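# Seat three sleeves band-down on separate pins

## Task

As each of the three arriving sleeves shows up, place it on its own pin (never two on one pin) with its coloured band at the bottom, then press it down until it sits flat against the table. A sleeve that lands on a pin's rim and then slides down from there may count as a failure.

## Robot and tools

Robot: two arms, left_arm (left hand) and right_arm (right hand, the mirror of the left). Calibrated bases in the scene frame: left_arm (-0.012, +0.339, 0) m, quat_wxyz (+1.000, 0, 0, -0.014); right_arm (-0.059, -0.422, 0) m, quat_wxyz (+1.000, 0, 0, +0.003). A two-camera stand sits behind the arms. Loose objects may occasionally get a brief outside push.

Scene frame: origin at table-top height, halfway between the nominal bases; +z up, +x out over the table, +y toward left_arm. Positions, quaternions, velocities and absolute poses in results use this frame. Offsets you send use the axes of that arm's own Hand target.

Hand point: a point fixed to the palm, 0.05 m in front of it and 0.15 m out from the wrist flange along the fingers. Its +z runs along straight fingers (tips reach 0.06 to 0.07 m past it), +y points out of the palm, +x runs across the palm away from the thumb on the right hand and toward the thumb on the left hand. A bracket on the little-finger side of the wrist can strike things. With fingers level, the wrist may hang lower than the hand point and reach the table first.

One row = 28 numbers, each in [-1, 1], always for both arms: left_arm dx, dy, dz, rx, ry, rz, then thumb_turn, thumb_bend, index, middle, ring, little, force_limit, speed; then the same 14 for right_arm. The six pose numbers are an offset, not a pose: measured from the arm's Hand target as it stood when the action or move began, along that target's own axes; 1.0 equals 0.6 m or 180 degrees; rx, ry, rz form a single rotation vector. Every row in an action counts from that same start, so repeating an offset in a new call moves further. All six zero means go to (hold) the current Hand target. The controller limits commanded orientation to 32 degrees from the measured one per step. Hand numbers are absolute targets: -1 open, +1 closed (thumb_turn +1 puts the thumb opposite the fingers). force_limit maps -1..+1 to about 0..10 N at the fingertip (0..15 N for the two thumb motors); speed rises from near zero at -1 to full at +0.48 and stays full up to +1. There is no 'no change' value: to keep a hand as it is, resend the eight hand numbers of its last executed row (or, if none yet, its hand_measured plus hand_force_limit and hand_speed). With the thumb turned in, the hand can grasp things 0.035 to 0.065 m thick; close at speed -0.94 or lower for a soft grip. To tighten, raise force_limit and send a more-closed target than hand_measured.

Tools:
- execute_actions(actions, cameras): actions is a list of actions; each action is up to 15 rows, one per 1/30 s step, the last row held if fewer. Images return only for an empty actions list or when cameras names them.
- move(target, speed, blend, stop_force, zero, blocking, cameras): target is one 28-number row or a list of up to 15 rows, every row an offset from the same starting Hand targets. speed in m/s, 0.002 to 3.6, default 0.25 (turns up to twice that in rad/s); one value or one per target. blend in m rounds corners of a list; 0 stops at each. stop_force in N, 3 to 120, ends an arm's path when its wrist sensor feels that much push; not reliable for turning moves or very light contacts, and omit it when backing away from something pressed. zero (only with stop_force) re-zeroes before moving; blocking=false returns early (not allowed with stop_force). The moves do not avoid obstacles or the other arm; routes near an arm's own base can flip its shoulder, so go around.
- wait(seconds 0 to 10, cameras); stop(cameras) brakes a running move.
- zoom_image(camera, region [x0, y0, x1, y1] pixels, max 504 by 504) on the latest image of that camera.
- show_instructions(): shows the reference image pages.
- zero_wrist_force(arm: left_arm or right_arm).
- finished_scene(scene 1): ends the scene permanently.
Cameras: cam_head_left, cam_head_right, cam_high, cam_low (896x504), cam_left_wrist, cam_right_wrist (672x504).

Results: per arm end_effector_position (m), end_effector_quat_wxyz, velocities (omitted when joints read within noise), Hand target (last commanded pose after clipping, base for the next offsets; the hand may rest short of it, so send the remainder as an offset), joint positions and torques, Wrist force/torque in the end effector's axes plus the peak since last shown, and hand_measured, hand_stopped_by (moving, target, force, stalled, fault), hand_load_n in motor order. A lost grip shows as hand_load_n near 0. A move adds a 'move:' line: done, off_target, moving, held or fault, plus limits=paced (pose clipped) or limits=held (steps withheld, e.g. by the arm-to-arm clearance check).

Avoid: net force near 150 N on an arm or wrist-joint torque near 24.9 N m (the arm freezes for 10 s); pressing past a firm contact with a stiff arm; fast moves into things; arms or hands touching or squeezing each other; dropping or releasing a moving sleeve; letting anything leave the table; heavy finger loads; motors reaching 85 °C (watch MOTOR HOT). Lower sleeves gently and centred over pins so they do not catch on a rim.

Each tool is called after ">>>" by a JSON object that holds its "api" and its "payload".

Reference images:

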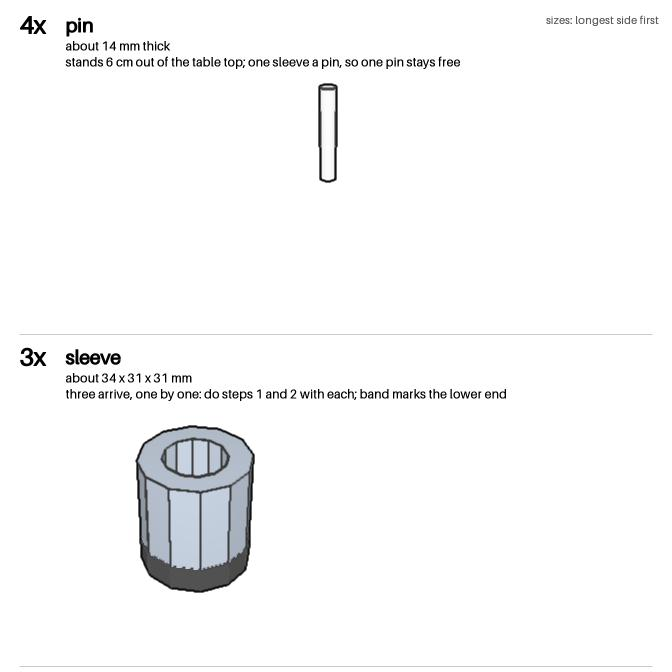

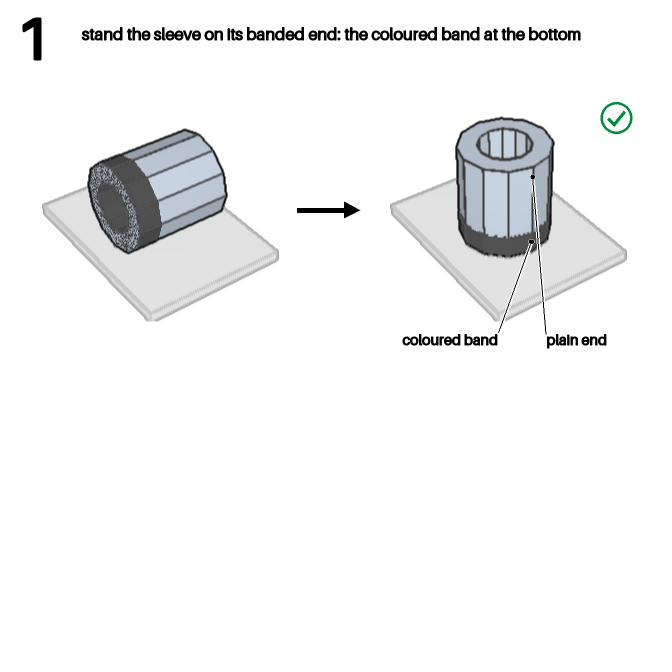

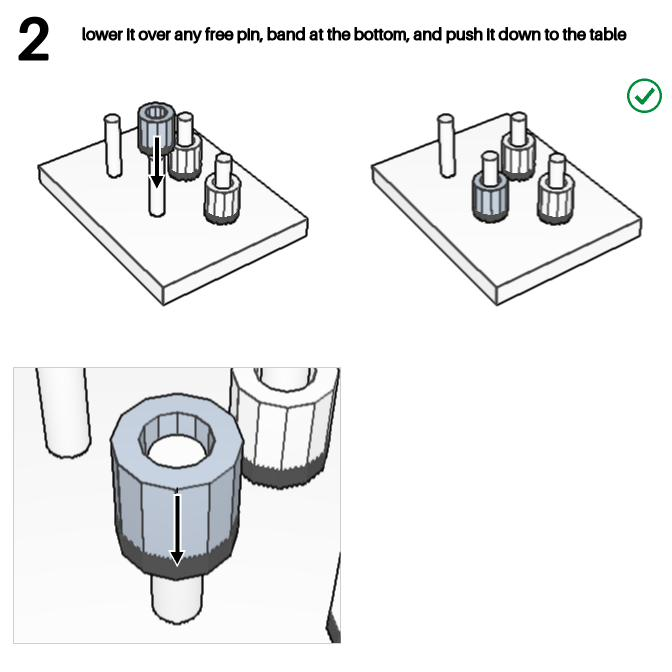

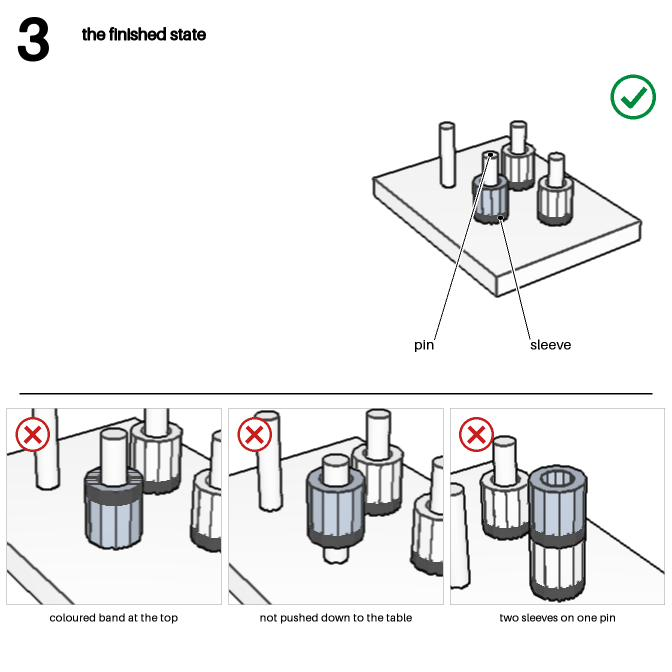

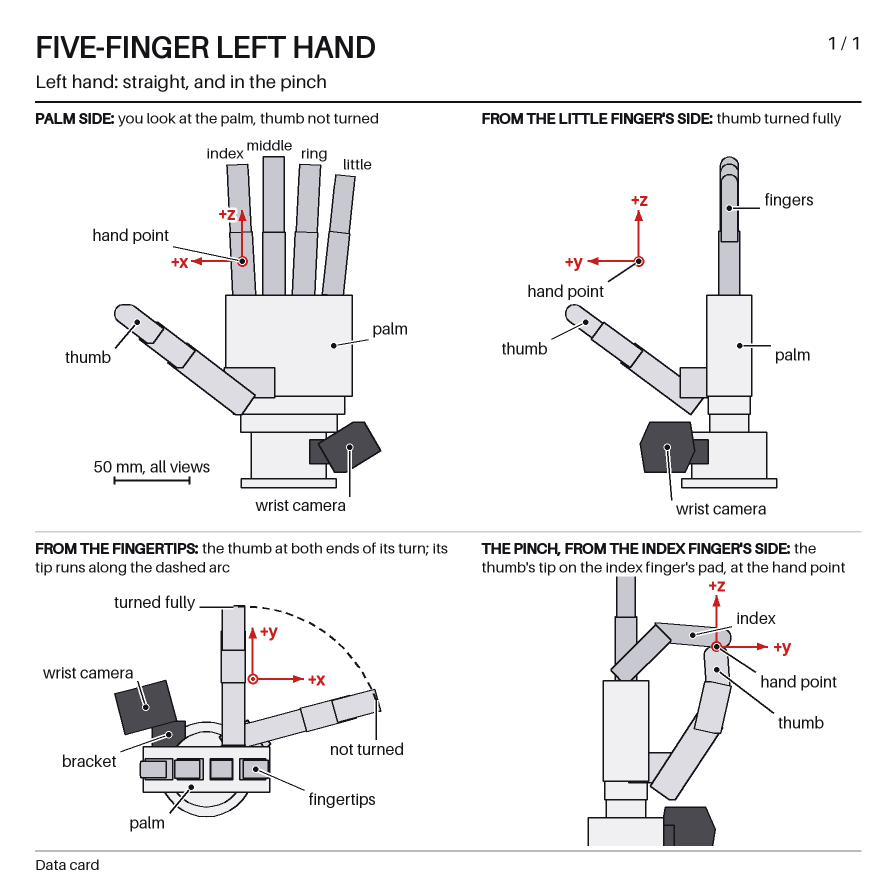

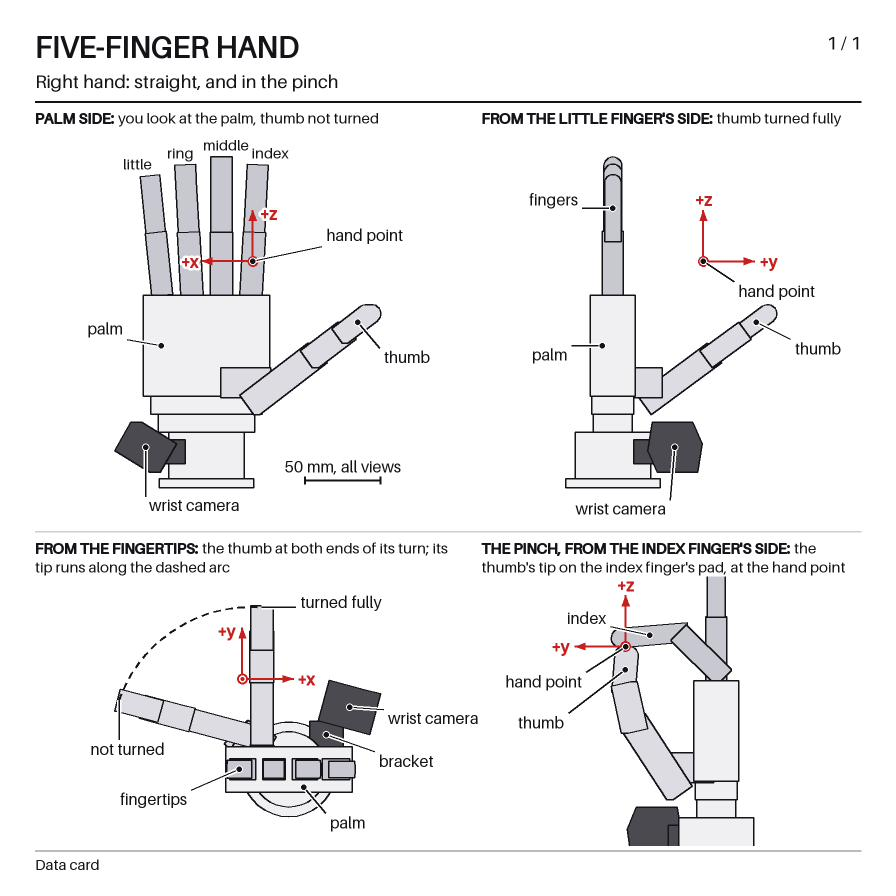

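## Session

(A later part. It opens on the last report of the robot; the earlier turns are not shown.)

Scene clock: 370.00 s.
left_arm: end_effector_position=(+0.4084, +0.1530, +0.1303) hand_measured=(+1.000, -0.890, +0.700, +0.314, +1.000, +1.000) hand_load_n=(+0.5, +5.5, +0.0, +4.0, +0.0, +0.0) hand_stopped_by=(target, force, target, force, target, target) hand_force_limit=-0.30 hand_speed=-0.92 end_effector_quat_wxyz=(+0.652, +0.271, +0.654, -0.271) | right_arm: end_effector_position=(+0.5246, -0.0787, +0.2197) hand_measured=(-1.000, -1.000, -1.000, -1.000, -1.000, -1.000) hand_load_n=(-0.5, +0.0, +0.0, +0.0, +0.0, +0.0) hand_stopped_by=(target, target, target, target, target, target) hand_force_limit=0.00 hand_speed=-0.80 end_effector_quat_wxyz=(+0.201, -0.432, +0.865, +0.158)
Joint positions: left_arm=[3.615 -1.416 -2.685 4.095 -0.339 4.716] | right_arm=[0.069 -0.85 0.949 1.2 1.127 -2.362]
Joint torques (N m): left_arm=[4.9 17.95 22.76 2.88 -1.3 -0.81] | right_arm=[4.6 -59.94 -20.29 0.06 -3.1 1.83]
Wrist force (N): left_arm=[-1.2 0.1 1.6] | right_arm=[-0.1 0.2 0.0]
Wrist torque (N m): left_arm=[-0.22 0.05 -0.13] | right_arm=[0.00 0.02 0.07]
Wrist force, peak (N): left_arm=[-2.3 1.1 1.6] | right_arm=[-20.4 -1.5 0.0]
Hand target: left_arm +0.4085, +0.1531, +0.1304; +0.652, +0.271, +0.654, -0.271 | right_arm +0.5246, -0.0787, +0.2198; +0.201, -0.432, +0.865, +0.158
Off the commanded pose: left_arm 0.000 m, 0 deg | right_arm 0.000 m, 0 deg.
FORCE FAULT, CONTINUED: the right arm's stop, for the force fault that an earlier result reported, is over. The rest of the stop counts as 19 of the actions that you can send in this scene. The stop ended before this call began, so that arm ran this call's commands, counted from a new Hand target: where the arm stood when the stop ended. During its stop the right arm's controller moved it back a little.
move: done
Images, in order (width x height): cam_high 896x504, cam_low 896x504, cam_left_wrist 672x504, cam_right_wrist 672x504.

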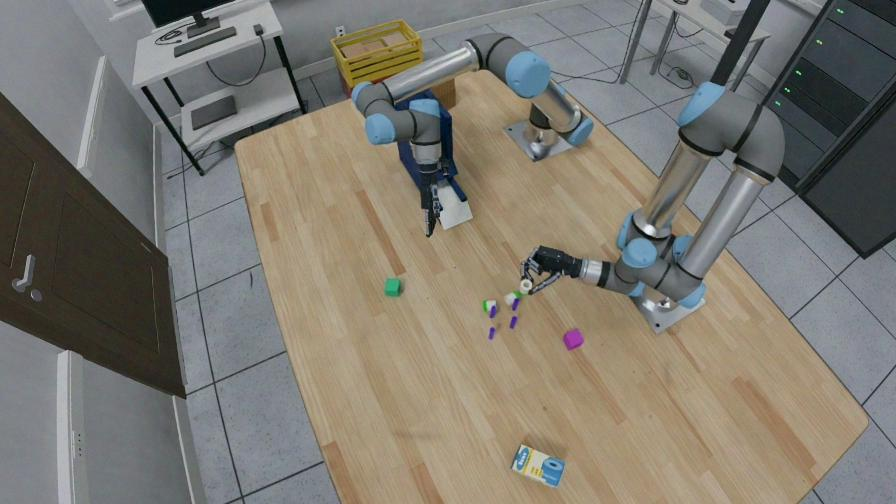

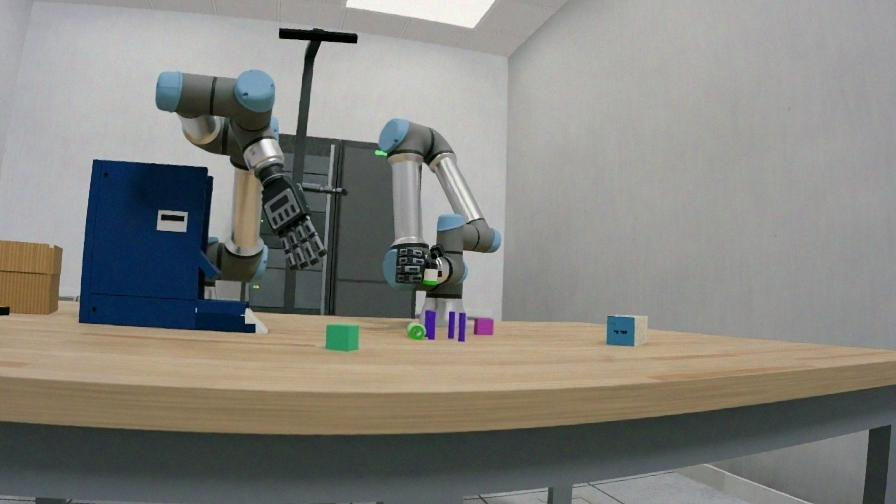

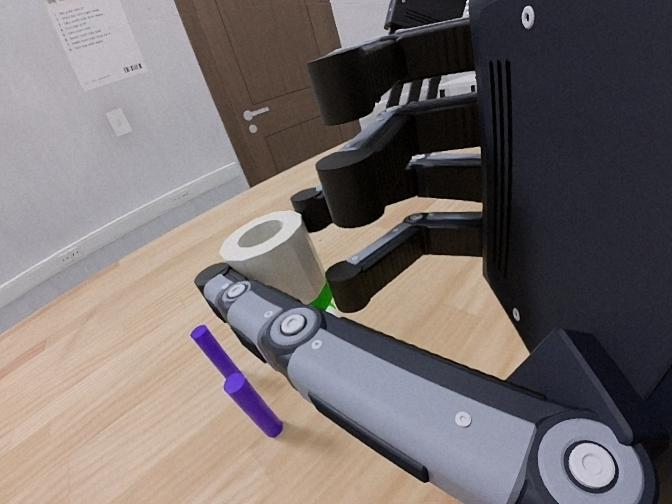

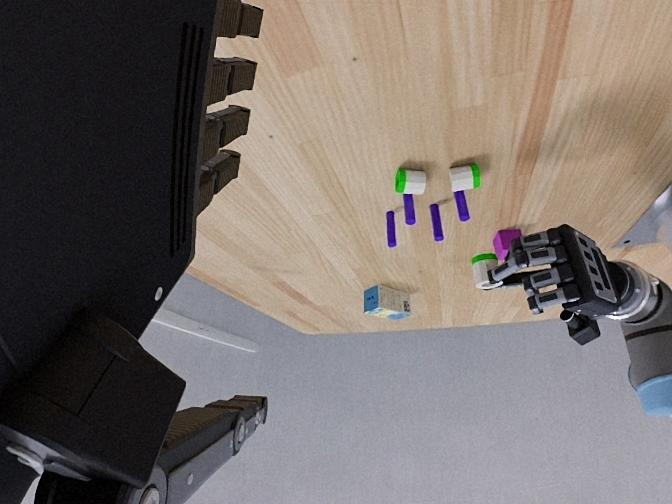

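>>> {"api": "zoom_image", "payload": {"camera": "cam_right_wrist", "region": [370, 140, 570, 310]}}

>>> {"api": "zoom_image", "payload": {"camera": "cam_low", "region": [380, 230, 500, 350]}}

>>> {"api": "zoom_image", "payload": {"camera": "cam_high", "region": [470, 230, 600, 350]}}

Scaled by 2.520 from the camera's 672x504 image, which has a finer 960x720 frame.

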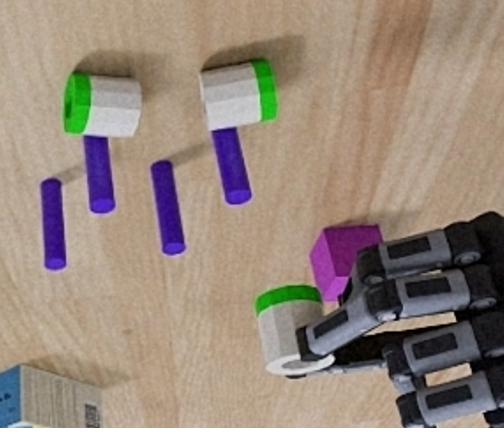

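Scaled by 4.200 from the camera's 896x504 image, which has a finer 1280x720 frame.

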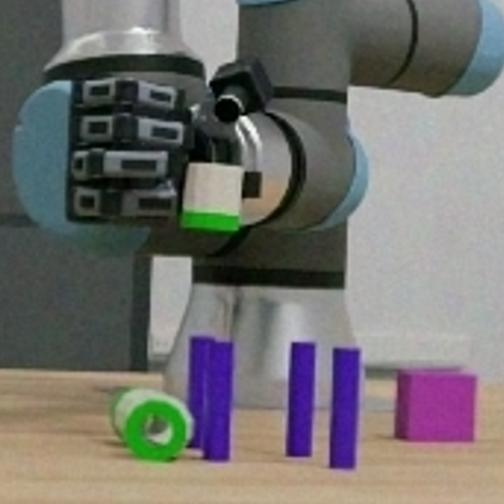

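Scaled by 3.877 from the camera's 896x504 image, which has a finer 1280x720 frame.

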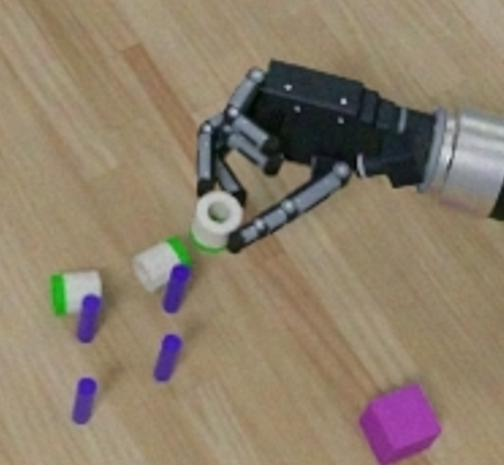

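>>> {"api": "move", "payload": {"target": [0.05, 0.0065, 0.03, 0, 0, 0.0333, 1, -0.4, 0.7, 0.5, 1, 1, -0.3, -0.92, 0, 0, 0, 0, 0, 0, -1, -1, -1, -1, -1, -1, 0, -0.8], "speed": 0.1, "cameras": ["cam_right_wrist", "cam_low", "cam_high", "cam_left_wrist"]}}

>>> {"api": "zoom_image", "payload": {"camera": "cam_right_wrist", "region": [390, 140, 530, 280]}}

>>> {"api": "zoom_image", "payload": {"camera": "cam_low", "region": [390, 260, 480, 350]}}

>>> {"api": "zoom_image", "payload": {"camera": "cam_high", "region": [480, 260, 570, 350]}}

Scene clock: 394.50 s.
left_arm: end_effector_position=(+0.4239, +0.1431, +0.1004) hand_measured=(+1.000, -0.890, +0.700, +0.314, +1.000, +1.000) hand_load_n=(+0.5, +5.5, +0.0, +4.0, +0.0, +0.0) hand_stopped_by=(target, force, target, force, target, target) hand_force_limit=-0.30 hand_speed=-0.92 end_effector_quat_wxyz=(+0.666, +0.304, +0.639, -0.237) | right_arm: end_effector_position=(+0.5246, -0.0787, +0.2198) hand_measured=(-1.000, -1.000, -1.000, -1.000, -1.000, -1.000) hand_load_n=(+0.0, +0.0, +0.0, +0.0, +0.5, +0.0) hand_stopped_by=(target, target, target, target, target, target) hand_force_limit=0.00 hand_speed=-0.80 end_effector_quat_wxyz=(+0.201, -0.432, +0.865, +0.158)
Joint positions: left_arm=[3.519 -1.637 -2.678 4.311 -0.435 4.819] | right_arm=[0.069 -0.85 0.949 1.2 1.127 -2.362]
Joint torques (N m): left_arm=[4.77 3.96 -1.2 -0.93 0.63 1.56] | right_arm=[4.45 -60 -25.27 0.27 -2.46 1.85]
Wrist force (N): left_arm=[-1.4 0.3 1.8] | right_arm=[-0.1 -0.1 0.2]
Wrist torque (N m): left_arm=[-0.21 0.05 -0.03] | right_arm=[-0.06 0.01 0.06]
Wrist force, peak (N): left_arm=[-1.7 -0.1 1.9] | right_arm=[-0.3 0.5 0.4]
Hand target: left_arm +0.4239, +0.1431, +0.1003; +0.666, +0.304, +0.639, -0.237 | right_arm +0.5246, -0.0787, +0.2198; +0.201, -0.432, +0.865, +0.158
Off the commanded pose: left_arm 0.000 m, 0 deg | right_arm 0.000 m, 0 deg.
move: done
Images, in order (width x height): cam_high 896x504, cam_low 896x504, cam_left_wrist 672x504, cam_right_wrist 672x504.

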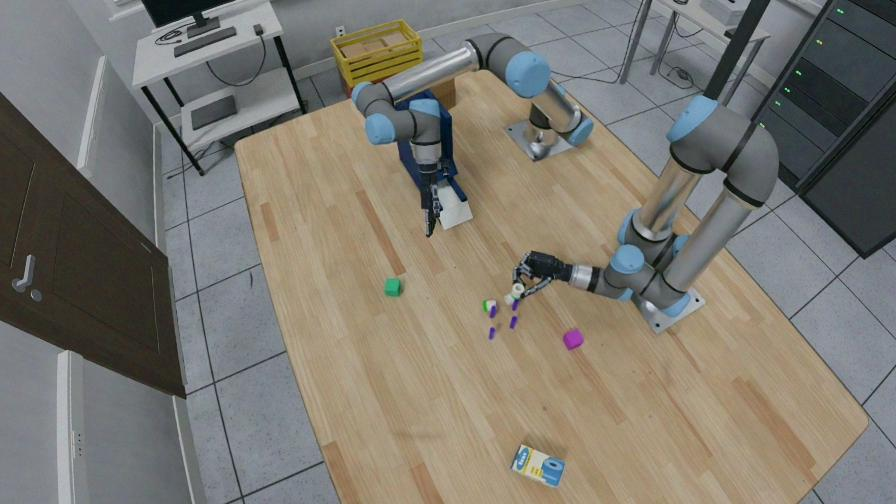

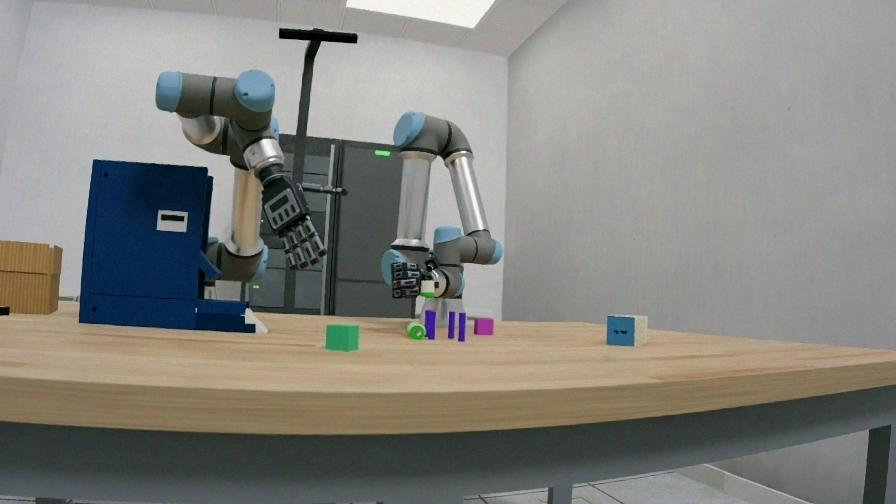

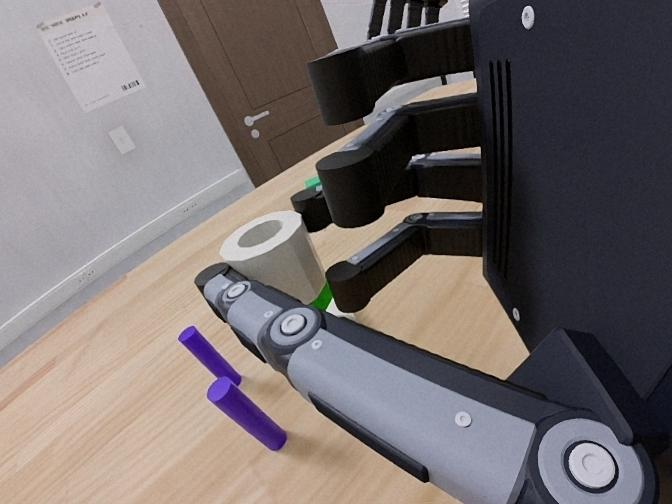

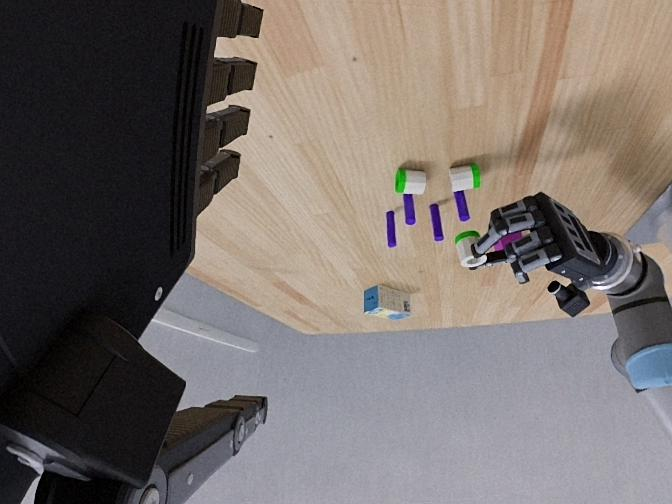

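Scaled by 3.600 from the camera's 672x504 image, which has a finer 960x720 frame.

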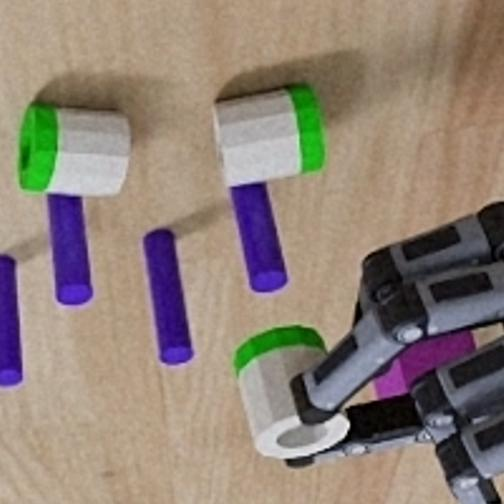

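Scaled by 5.600 from the camera's 896x504 image, which has a finer 1280x720 frame.

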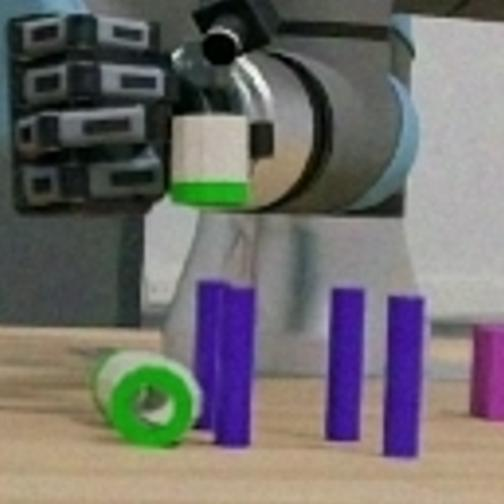

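Scaled by 5.600 from the camera's 896x504 image, which has a finer 1280x720 frame.

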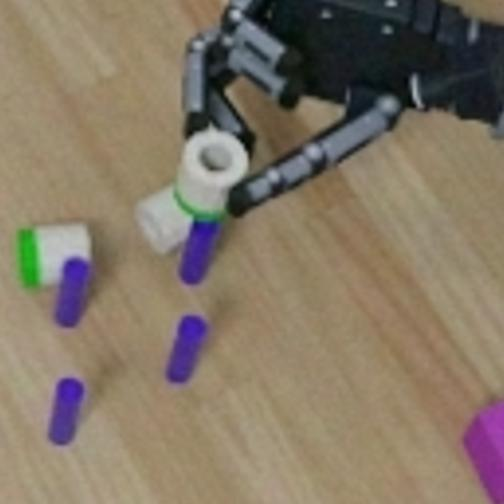

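>>> {"api": "move", "payload": {"target": [0.0367, -0.0015, -0.0012, 0, 0, 0, 1, -0.4, 0.7, 0.5, 1, 1, -0.3, -0.92, 0, 0, 0, 0, 0, 0, -1, -1, -1, -1, -1, -1, 0, -0.8], "speed": 0.05, "cameras": ["cam_right_wrist", "cam_low", "cam_high"]}}

>>> {"api": "zoom_image", "payload": {"camera": "cam_right_wrist", "region": [410, 160, 510, 260]}}

>>> {"api": "zoom_image", "payload": {"camera": "cam_low", "region": [400, 270, 470, 345]}}

>>> {"api": "zoom_image", "payload": {"camera": "cam_high", "region": [490, 270, 550, 330]}}

Scene clock: 413.07 s.
left_arm: end_effector_position=(+0.4243, +0.1446, +0.0783) hand_measured=(+1.000, -0.890, +0.700, +0.314, +1.000, +1.000) hand_load_n=(+0.5, +5.5, +0.0, +4.0, +0.0, +0.0) hand_stopped_by=(target, force, target, force, target, target) hand_force_limit=-0.30 hand_speed=-0.92 end_effector_quat_wxyz=(+0.666, +0.304, +0.639, -0.237) | right_arm: end_effector_position=(+0.5246, -0.0787, +0.2198) hand_measured=(-1.000, -1.000, -1.000, -1.000, -1.000, -1.000) hand_load_n=(+0.0, +0.0, +0.0, +0.0, +0.0, +0.0) hand_stopped_by=(target, target, target, target, target, target) hand_force_limit=0.00 hand_speed=-0.80 end_effector_quat_wxyz=(+0.201, -0.432, +0.865, +0.158)
Joint positions: left_arm=[3.527 -1.748 -2.693 4.437 -0.428 4.819] | right_arm=[0.069 -0.85 0.949 1.2 1.127 -2.362]
Joint torques (N m): left_arm=[-3.41 20.66 5.84 -1.74 -1.26 -0.3] | right_arm=[4.86 -60.05 -25.67 0.44 -1.56 1.74]
Wrist force (N): left_arm=[-1.1 0.2 1.8] | right_arm=[-0.2 0.1 0.2]
Wrist torque (N m): left_arm=[-0.21 0.00 -0.01] | right_arm=[-0.03 0.01 0.07]
Wrist force, peak (N): left_arm=[-1.6 0.0 2.0] | right_arm=[-0.3 0.6 0.3]
Hand target: left_arm +0.4243, +0.1446, +0.0783; +0.666, +0.304, +0.639, -0.237 | right_arm +0.5246, -0.0787, +0.2198; +0.201, -0.432, +0.865, +0.158
Off the commanded pose: left_arm 0.000 m, 0 deg | right_arm 0.000 m, 0 deg.
move: done
Images, in order (width x height): cam_high 896x504, cam_low 896x504, cam_right_wrist 672x504.

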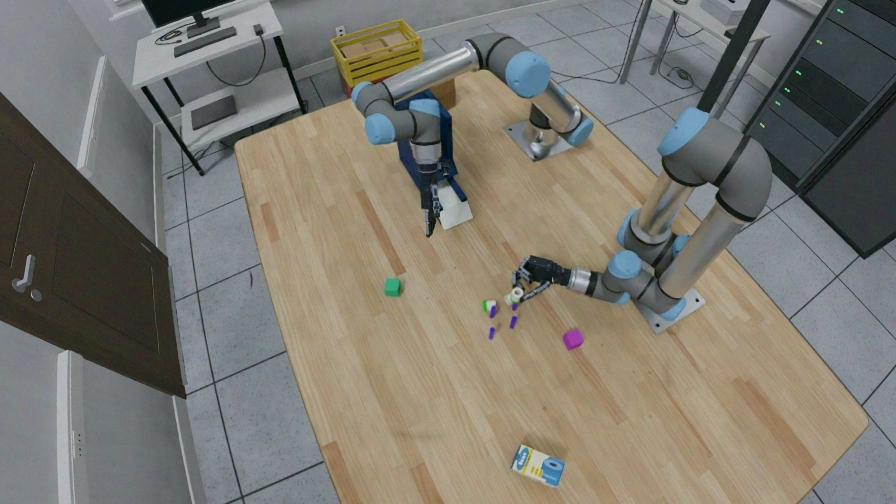

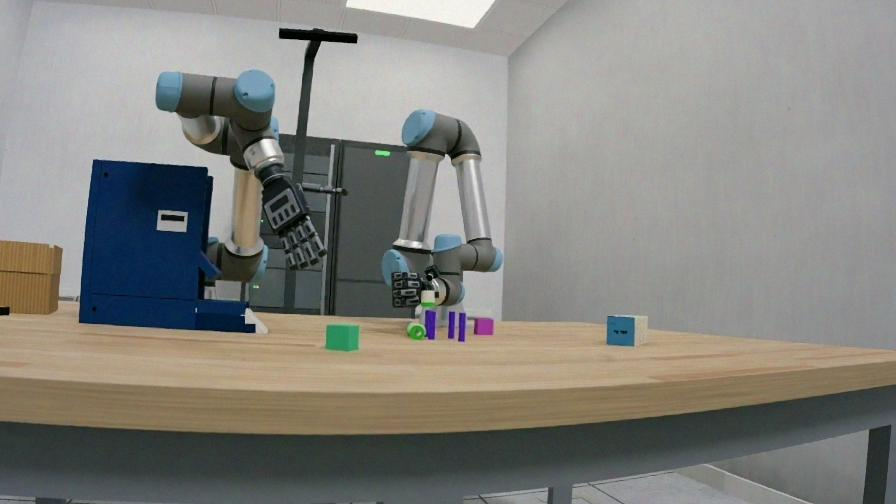

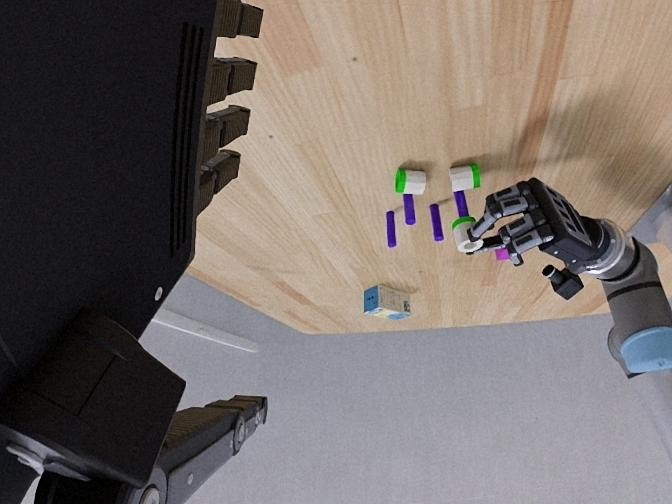

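Scaled by 5.040 from the camera's 672x504 image, which has a finer 960x720 frame.

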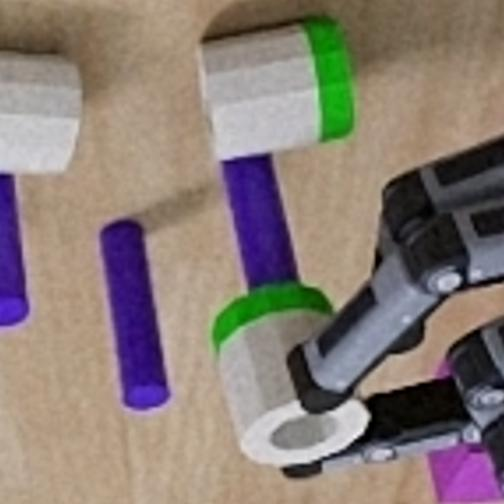

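Scaled by 6.720 from the camera's 896x504 image, which has a finer 1280x720 frame.

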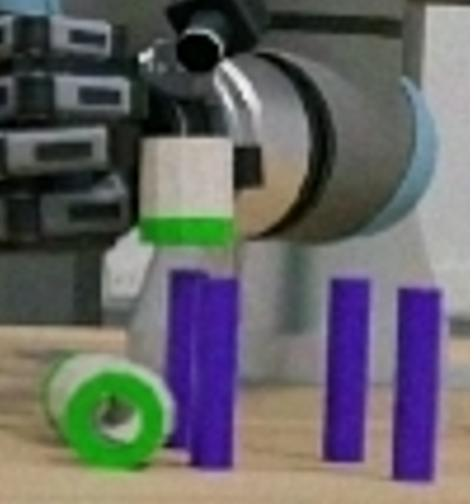

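Scaled by 8.400 from the camera's 896x504 image, which has a finer 1280x720 frame.

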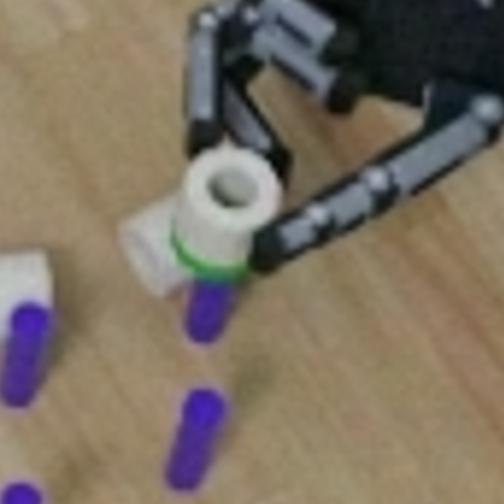

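>>> {"api": "move", "payload": {"target": [-0.0001, -0.0005, -0.0012, 0.0016, 0.0151, -0.0067, 1, -0.4, 0.7, 0.5, 1, 1, -0.3, -0.92, 0, 0, 0, 0, 0, 0, -1, -1, -1, -1, -1, -1, 0, -0.8], "speed": 0.05, "cameras": ["cam_right_wrist", "cam_low", "cam_high"]}}

>>> {"api": "zoom_image", "payload": {"camera": "cam_right_wrist", "region": [430, 180, 500, 260]}}

>>> {"api": "zoom_image", "payload": {"camera": "cam_low", "region": [410, 280, 450, 325]}}

>>> {"api": "zoom_image", "payload": {"camera": "cam_high", "region": [500, 280, 535, 320]}}

Scene clock: 436.47 s.
left_arm: end_effector_position=(+0.4237, +0.1449, +0.0785) hand_measured=(+1.000, -0.890, +0.700, +0.314, +1.000, +1.000) hand_load_n=(+0.5, +5.5, +0.0, +4.0, +0.0, +0.0) hand_stopped_by=(target, force, target, force, target, target) hand_force_limit=-0.30 hand_speed=-0.92 end_effector_quat_wxyz=(+0.647, +0.305, +0.657, -0.238) | right_arm: end_effector_position=(+0.5246, -0.0787, +0.2198) hand_measured=(-1.000, -1.000, -1.000, -1.000, -1.000, -1.000) hand_load_n=(+0.0, +0.0, +0.0, +0.0, +0.0, +0.0) hand_stopped_by=(target, target, target, target, target, target) hand_force_limit=0.00 hand_speed=-0.80 end_effector_quat_wxyz=(+0.201, -0.432, +0.865, +0.158)
Joint positions: left_arm=[3.523 -1.706 -2.654 4.242 -0.433 4.902] | right_arm=[0.069 -0.85 0.949 1.2 1.127 -2.362]
Joint torques (N m): left_arm=[-1.23 2.61 -3.38 1.44 1.08 -1.75] | right_arm=[4.66 -59.19 -25.96 0.76 -0.4 1.69]
Wrist force (N): left_arm=[-1.4 0.1 1.8] | right_arm=[0.1 0.4 0.0]
Wrist torque (N m): left_arm=[-0.23 0.05 -0.02] | right_arm=[0.03 -0.02 0.09]
Wrist force, peak (N): left_arm=[-1.4 0.2 1.9] | right_arm=[-0.3 0.0 0.6]
Hand target: left_arm +0.4236, +0.1449, +0.0783; +0.647, +0.305, +0.657, -0.238 | right_arm +0.5246, -0.0787, +0.2198; +0.201, -0.432, +0.865, +0.158
Off the commanded pose: left_arm 0.000 m, 0 deg | right_arm 0.000 m, 0 deg.
move: done
Images, in order (width x height): cam_high 896x504, cam_low 896x504, cam_right_wrist 672x504.

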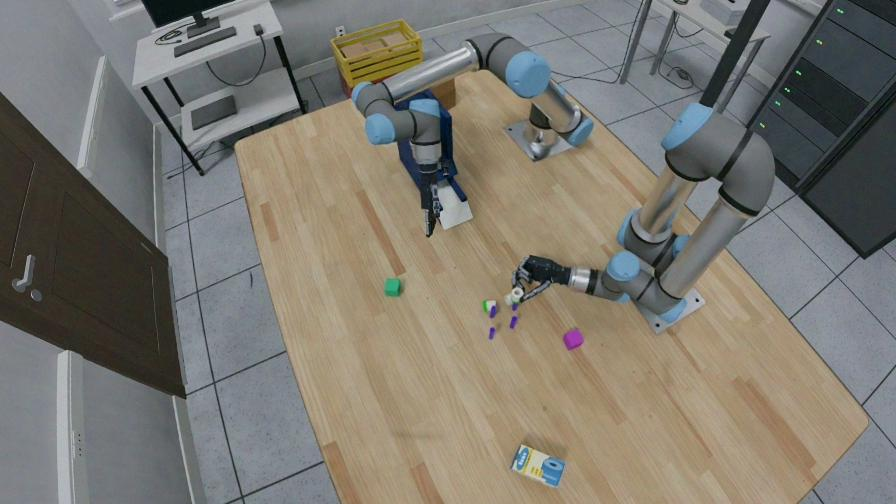

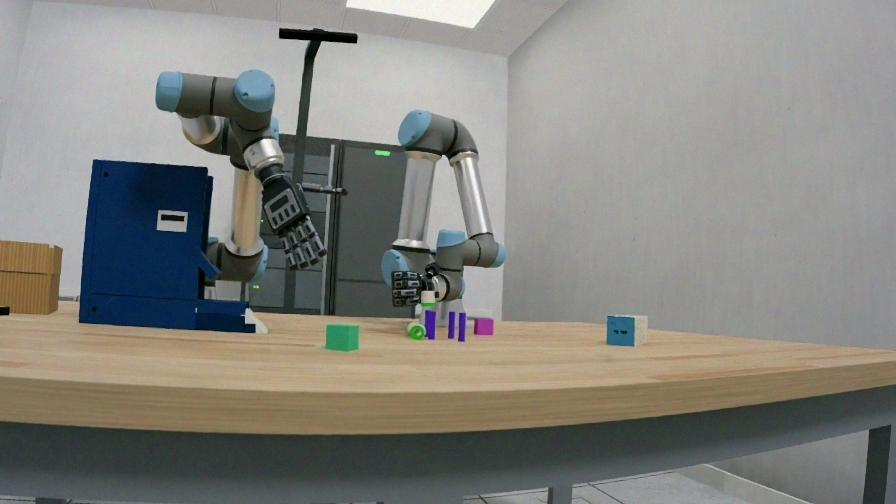

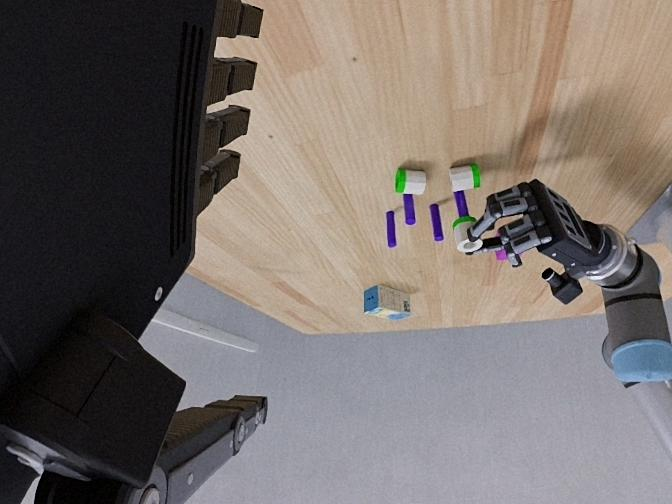

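Scaled by 6.300 from the camera's 672x504 image, which has a finer 960x720 frame.

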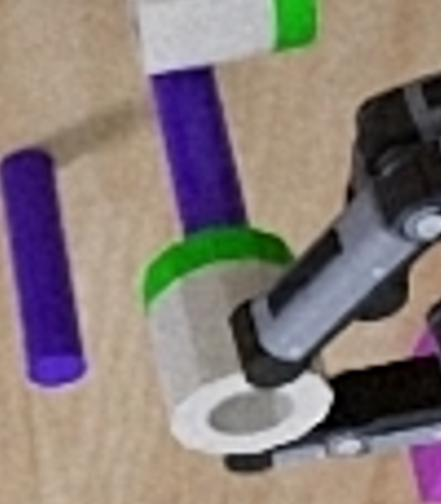

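Scaled by 11.200 from the camera's 896x504 image, which has a finer 1280x720 frame.

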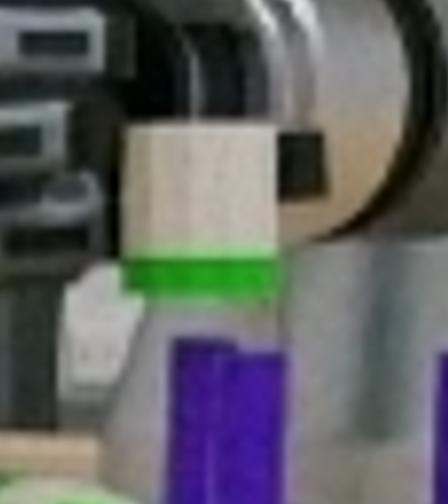

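Scaled by 12.600 from the camera's 896x504 image, which has a finer 1280x720 frame.

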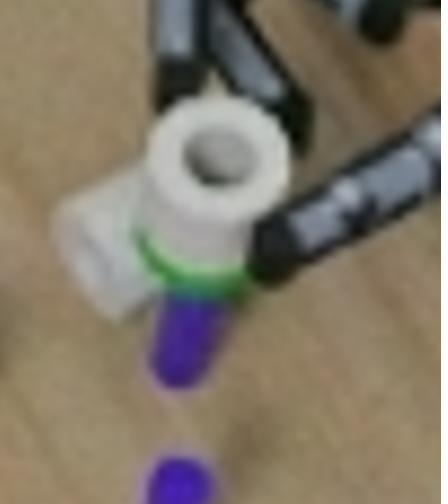

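>>> {"api": "zoom_image", "payload": {"camera": "cam_right_wrist", "region": [445, 205, 490, 255]}}

>>> {"api": "zoom_image", "payload": {"camera": "cam_high", "region": [495, 275, 540, 315]}}

Scaled by 10.080 from the camera's 672x504 image, which has a finer 960x720 frame.

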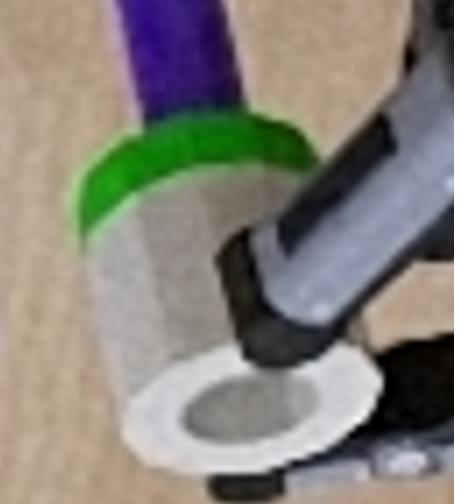

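Scaled by 11.200 from the camera's 896x504 image, which has a finer 1280x720 frame.

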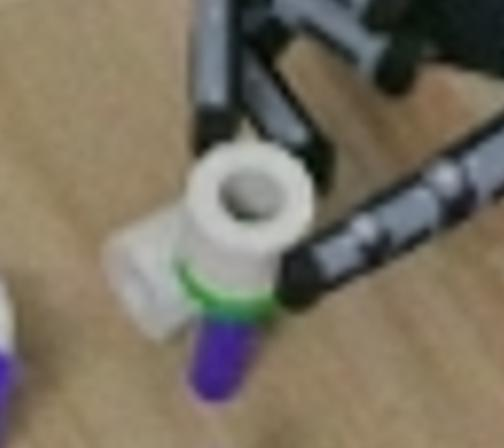

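>>> {"api": "move", "payload": {"target": [0.0268, -0.0009, -0.0017, 0, 0, 0, 1, -0.4, 0.7, 0.5, 1, 1, -0.3, -0.92, 0, 0, 0, 0, 0, 0, -1, -1, -1, -1, -1, -1, 0, -0.8], "speed": 0.01, "stop_force": 3, "cameras": ["cam_right_wrist", "cam_low", "cam_high"]}}

>>> {"api": "zoom_image", "payload": {"camera": "cam_right_wrist", "region": [440, 195, 490, 255]}}

>>> {"api": "zoom_image", "payload": {"camera": "cam_low", "region": [405, 280, 455, 340]}}

>>> {"api": "zoom_image", "payload": {"camera": "cam_high", "region": [495, 275, 540, 325]}}

Scene clock: 464.80 s.
left_arm: end_effector_position=(+0.4229, +0.1467, +0.0623) hand_measured=(+1.000, -0.890, +0.700, +0.314, +1.000, +1.000) hand_load_n=(+0.5, +5.5, +0.0, +4.5, +0.0, +0.0) hand_stopped_by=(target, force, target, force, target, target) hand_force_limit=-0.30 hand_speed=-0.92 end_effector_quat_wxyz=(+0.647, +0.305, +0.657, -0.238) | right_arm: end_effector_position=(+0.5246, -0.0787, +0.2198) hand_measured=(-1.000, -1.000, -1.000, -1.000, -1.000, -1.000) hand_load_n=(+0.0, +0.0, +0.0, +0.0, +0.0, +0.0) hand_stopped_by=(target, target, target, target, target, target) hand_force_limit=0.00 hand_speed=-0.80 end_effector_quat_wxyz=(+0.201, -0.432, +0.865, +0.158)
Joint positions: left_arm=[3.534 -1.782 -2.667 4.328 -0.422 4.905] | right_arm=[0.069 -0.85 0.949 1.2 1.127 -2.362]
Joint torques (N m): left_arm=[-2.28 25.43 5.13 -2.37 -0.84 -2.04] | right_arm=[4.77 -58.58 -25.85 1.29 0.98 1.65]
Wrist force (N): left_arm=[-1.3 0.1 2.0] | right_arm=[-0.2 0.0 0.0]
Wrist torque (N m): left_arm=[-0.24 0.07 -0.17] | right_arm=[-0.03 0.04 0.06]
Wrist force, peak (N): left_arm=[-1.7 0.0 1.9] | right_arm=[0.0 0.4 0.5]
Hand target: left_arm +0.4229, +0.1467, +0.0623; +0.647, +0.305, +0.657, -0.238 | right_arm +0.5246, -0.0787, +0.2198; +0.201, -0.432, +0.865, +0.158
Off the commanded pose: left_arm 0.000 m, 0 deg | right_arm 0.000 m, 0 deg.
move: done
Images, in order (width x height): cam_high 896x504, cam_low 896x504, cam_right_wrist 672x504.

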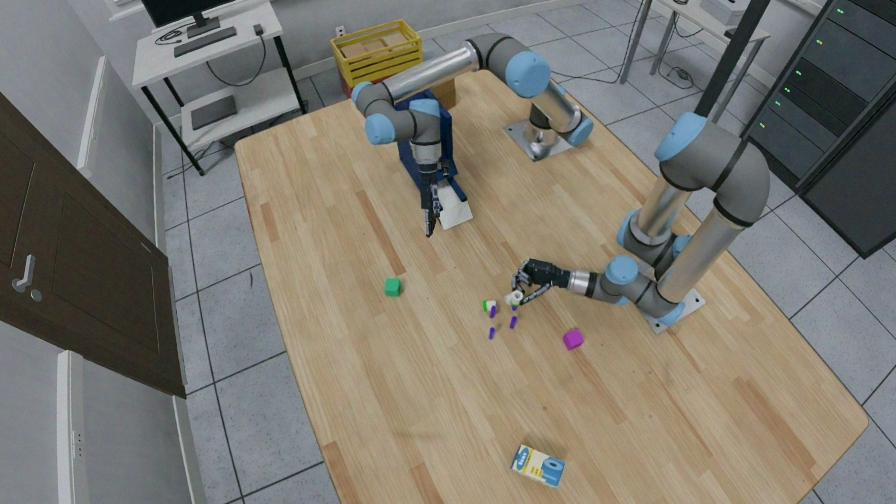

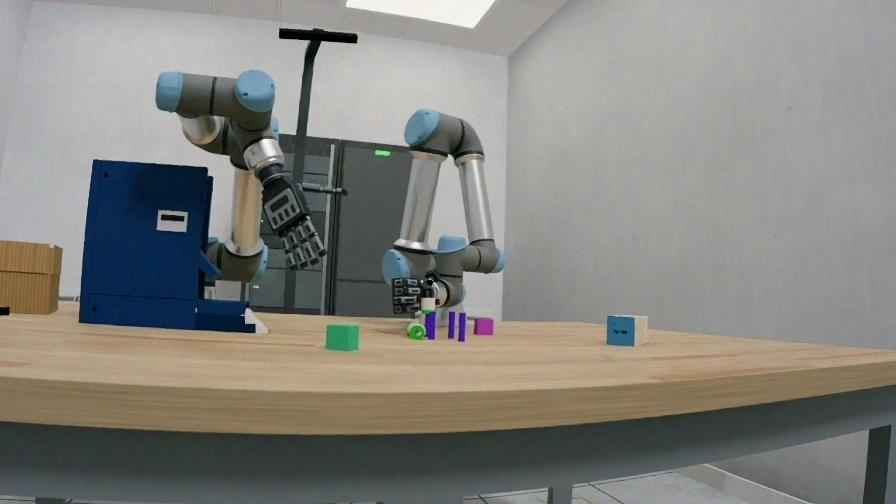

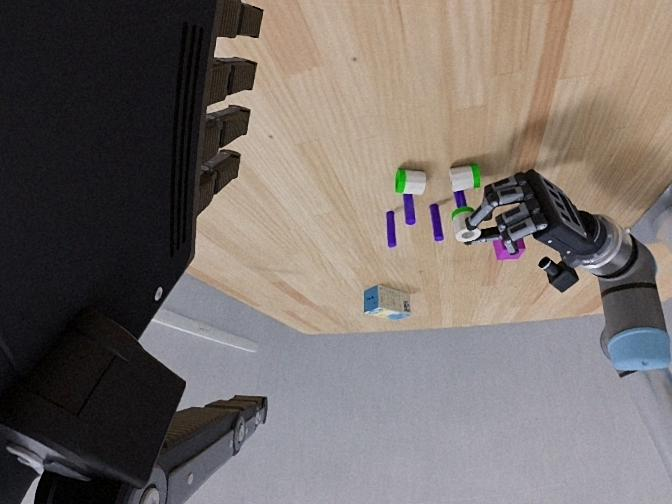

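Scaled by 8.400 from the camera's 672x504 image, which has a finer 960x720 frame.

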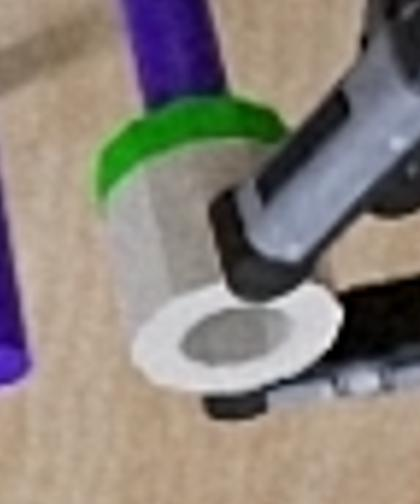

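Scaled by 8.400 from the camera's 896x504 image, which has a finer 1280x720 frame.

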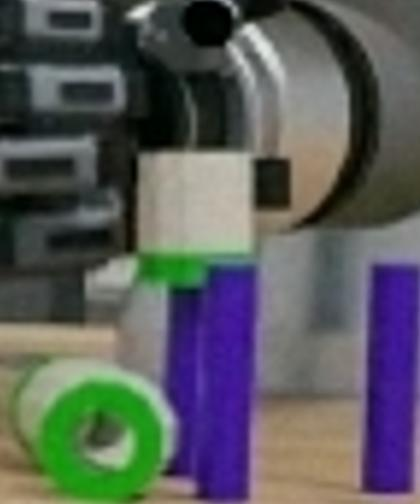

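Scaled by 10.080 from the camera's 896x504 image, which has a finer 1280x720 frame.

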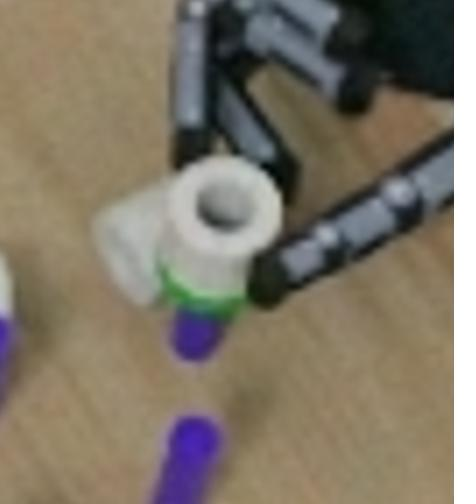

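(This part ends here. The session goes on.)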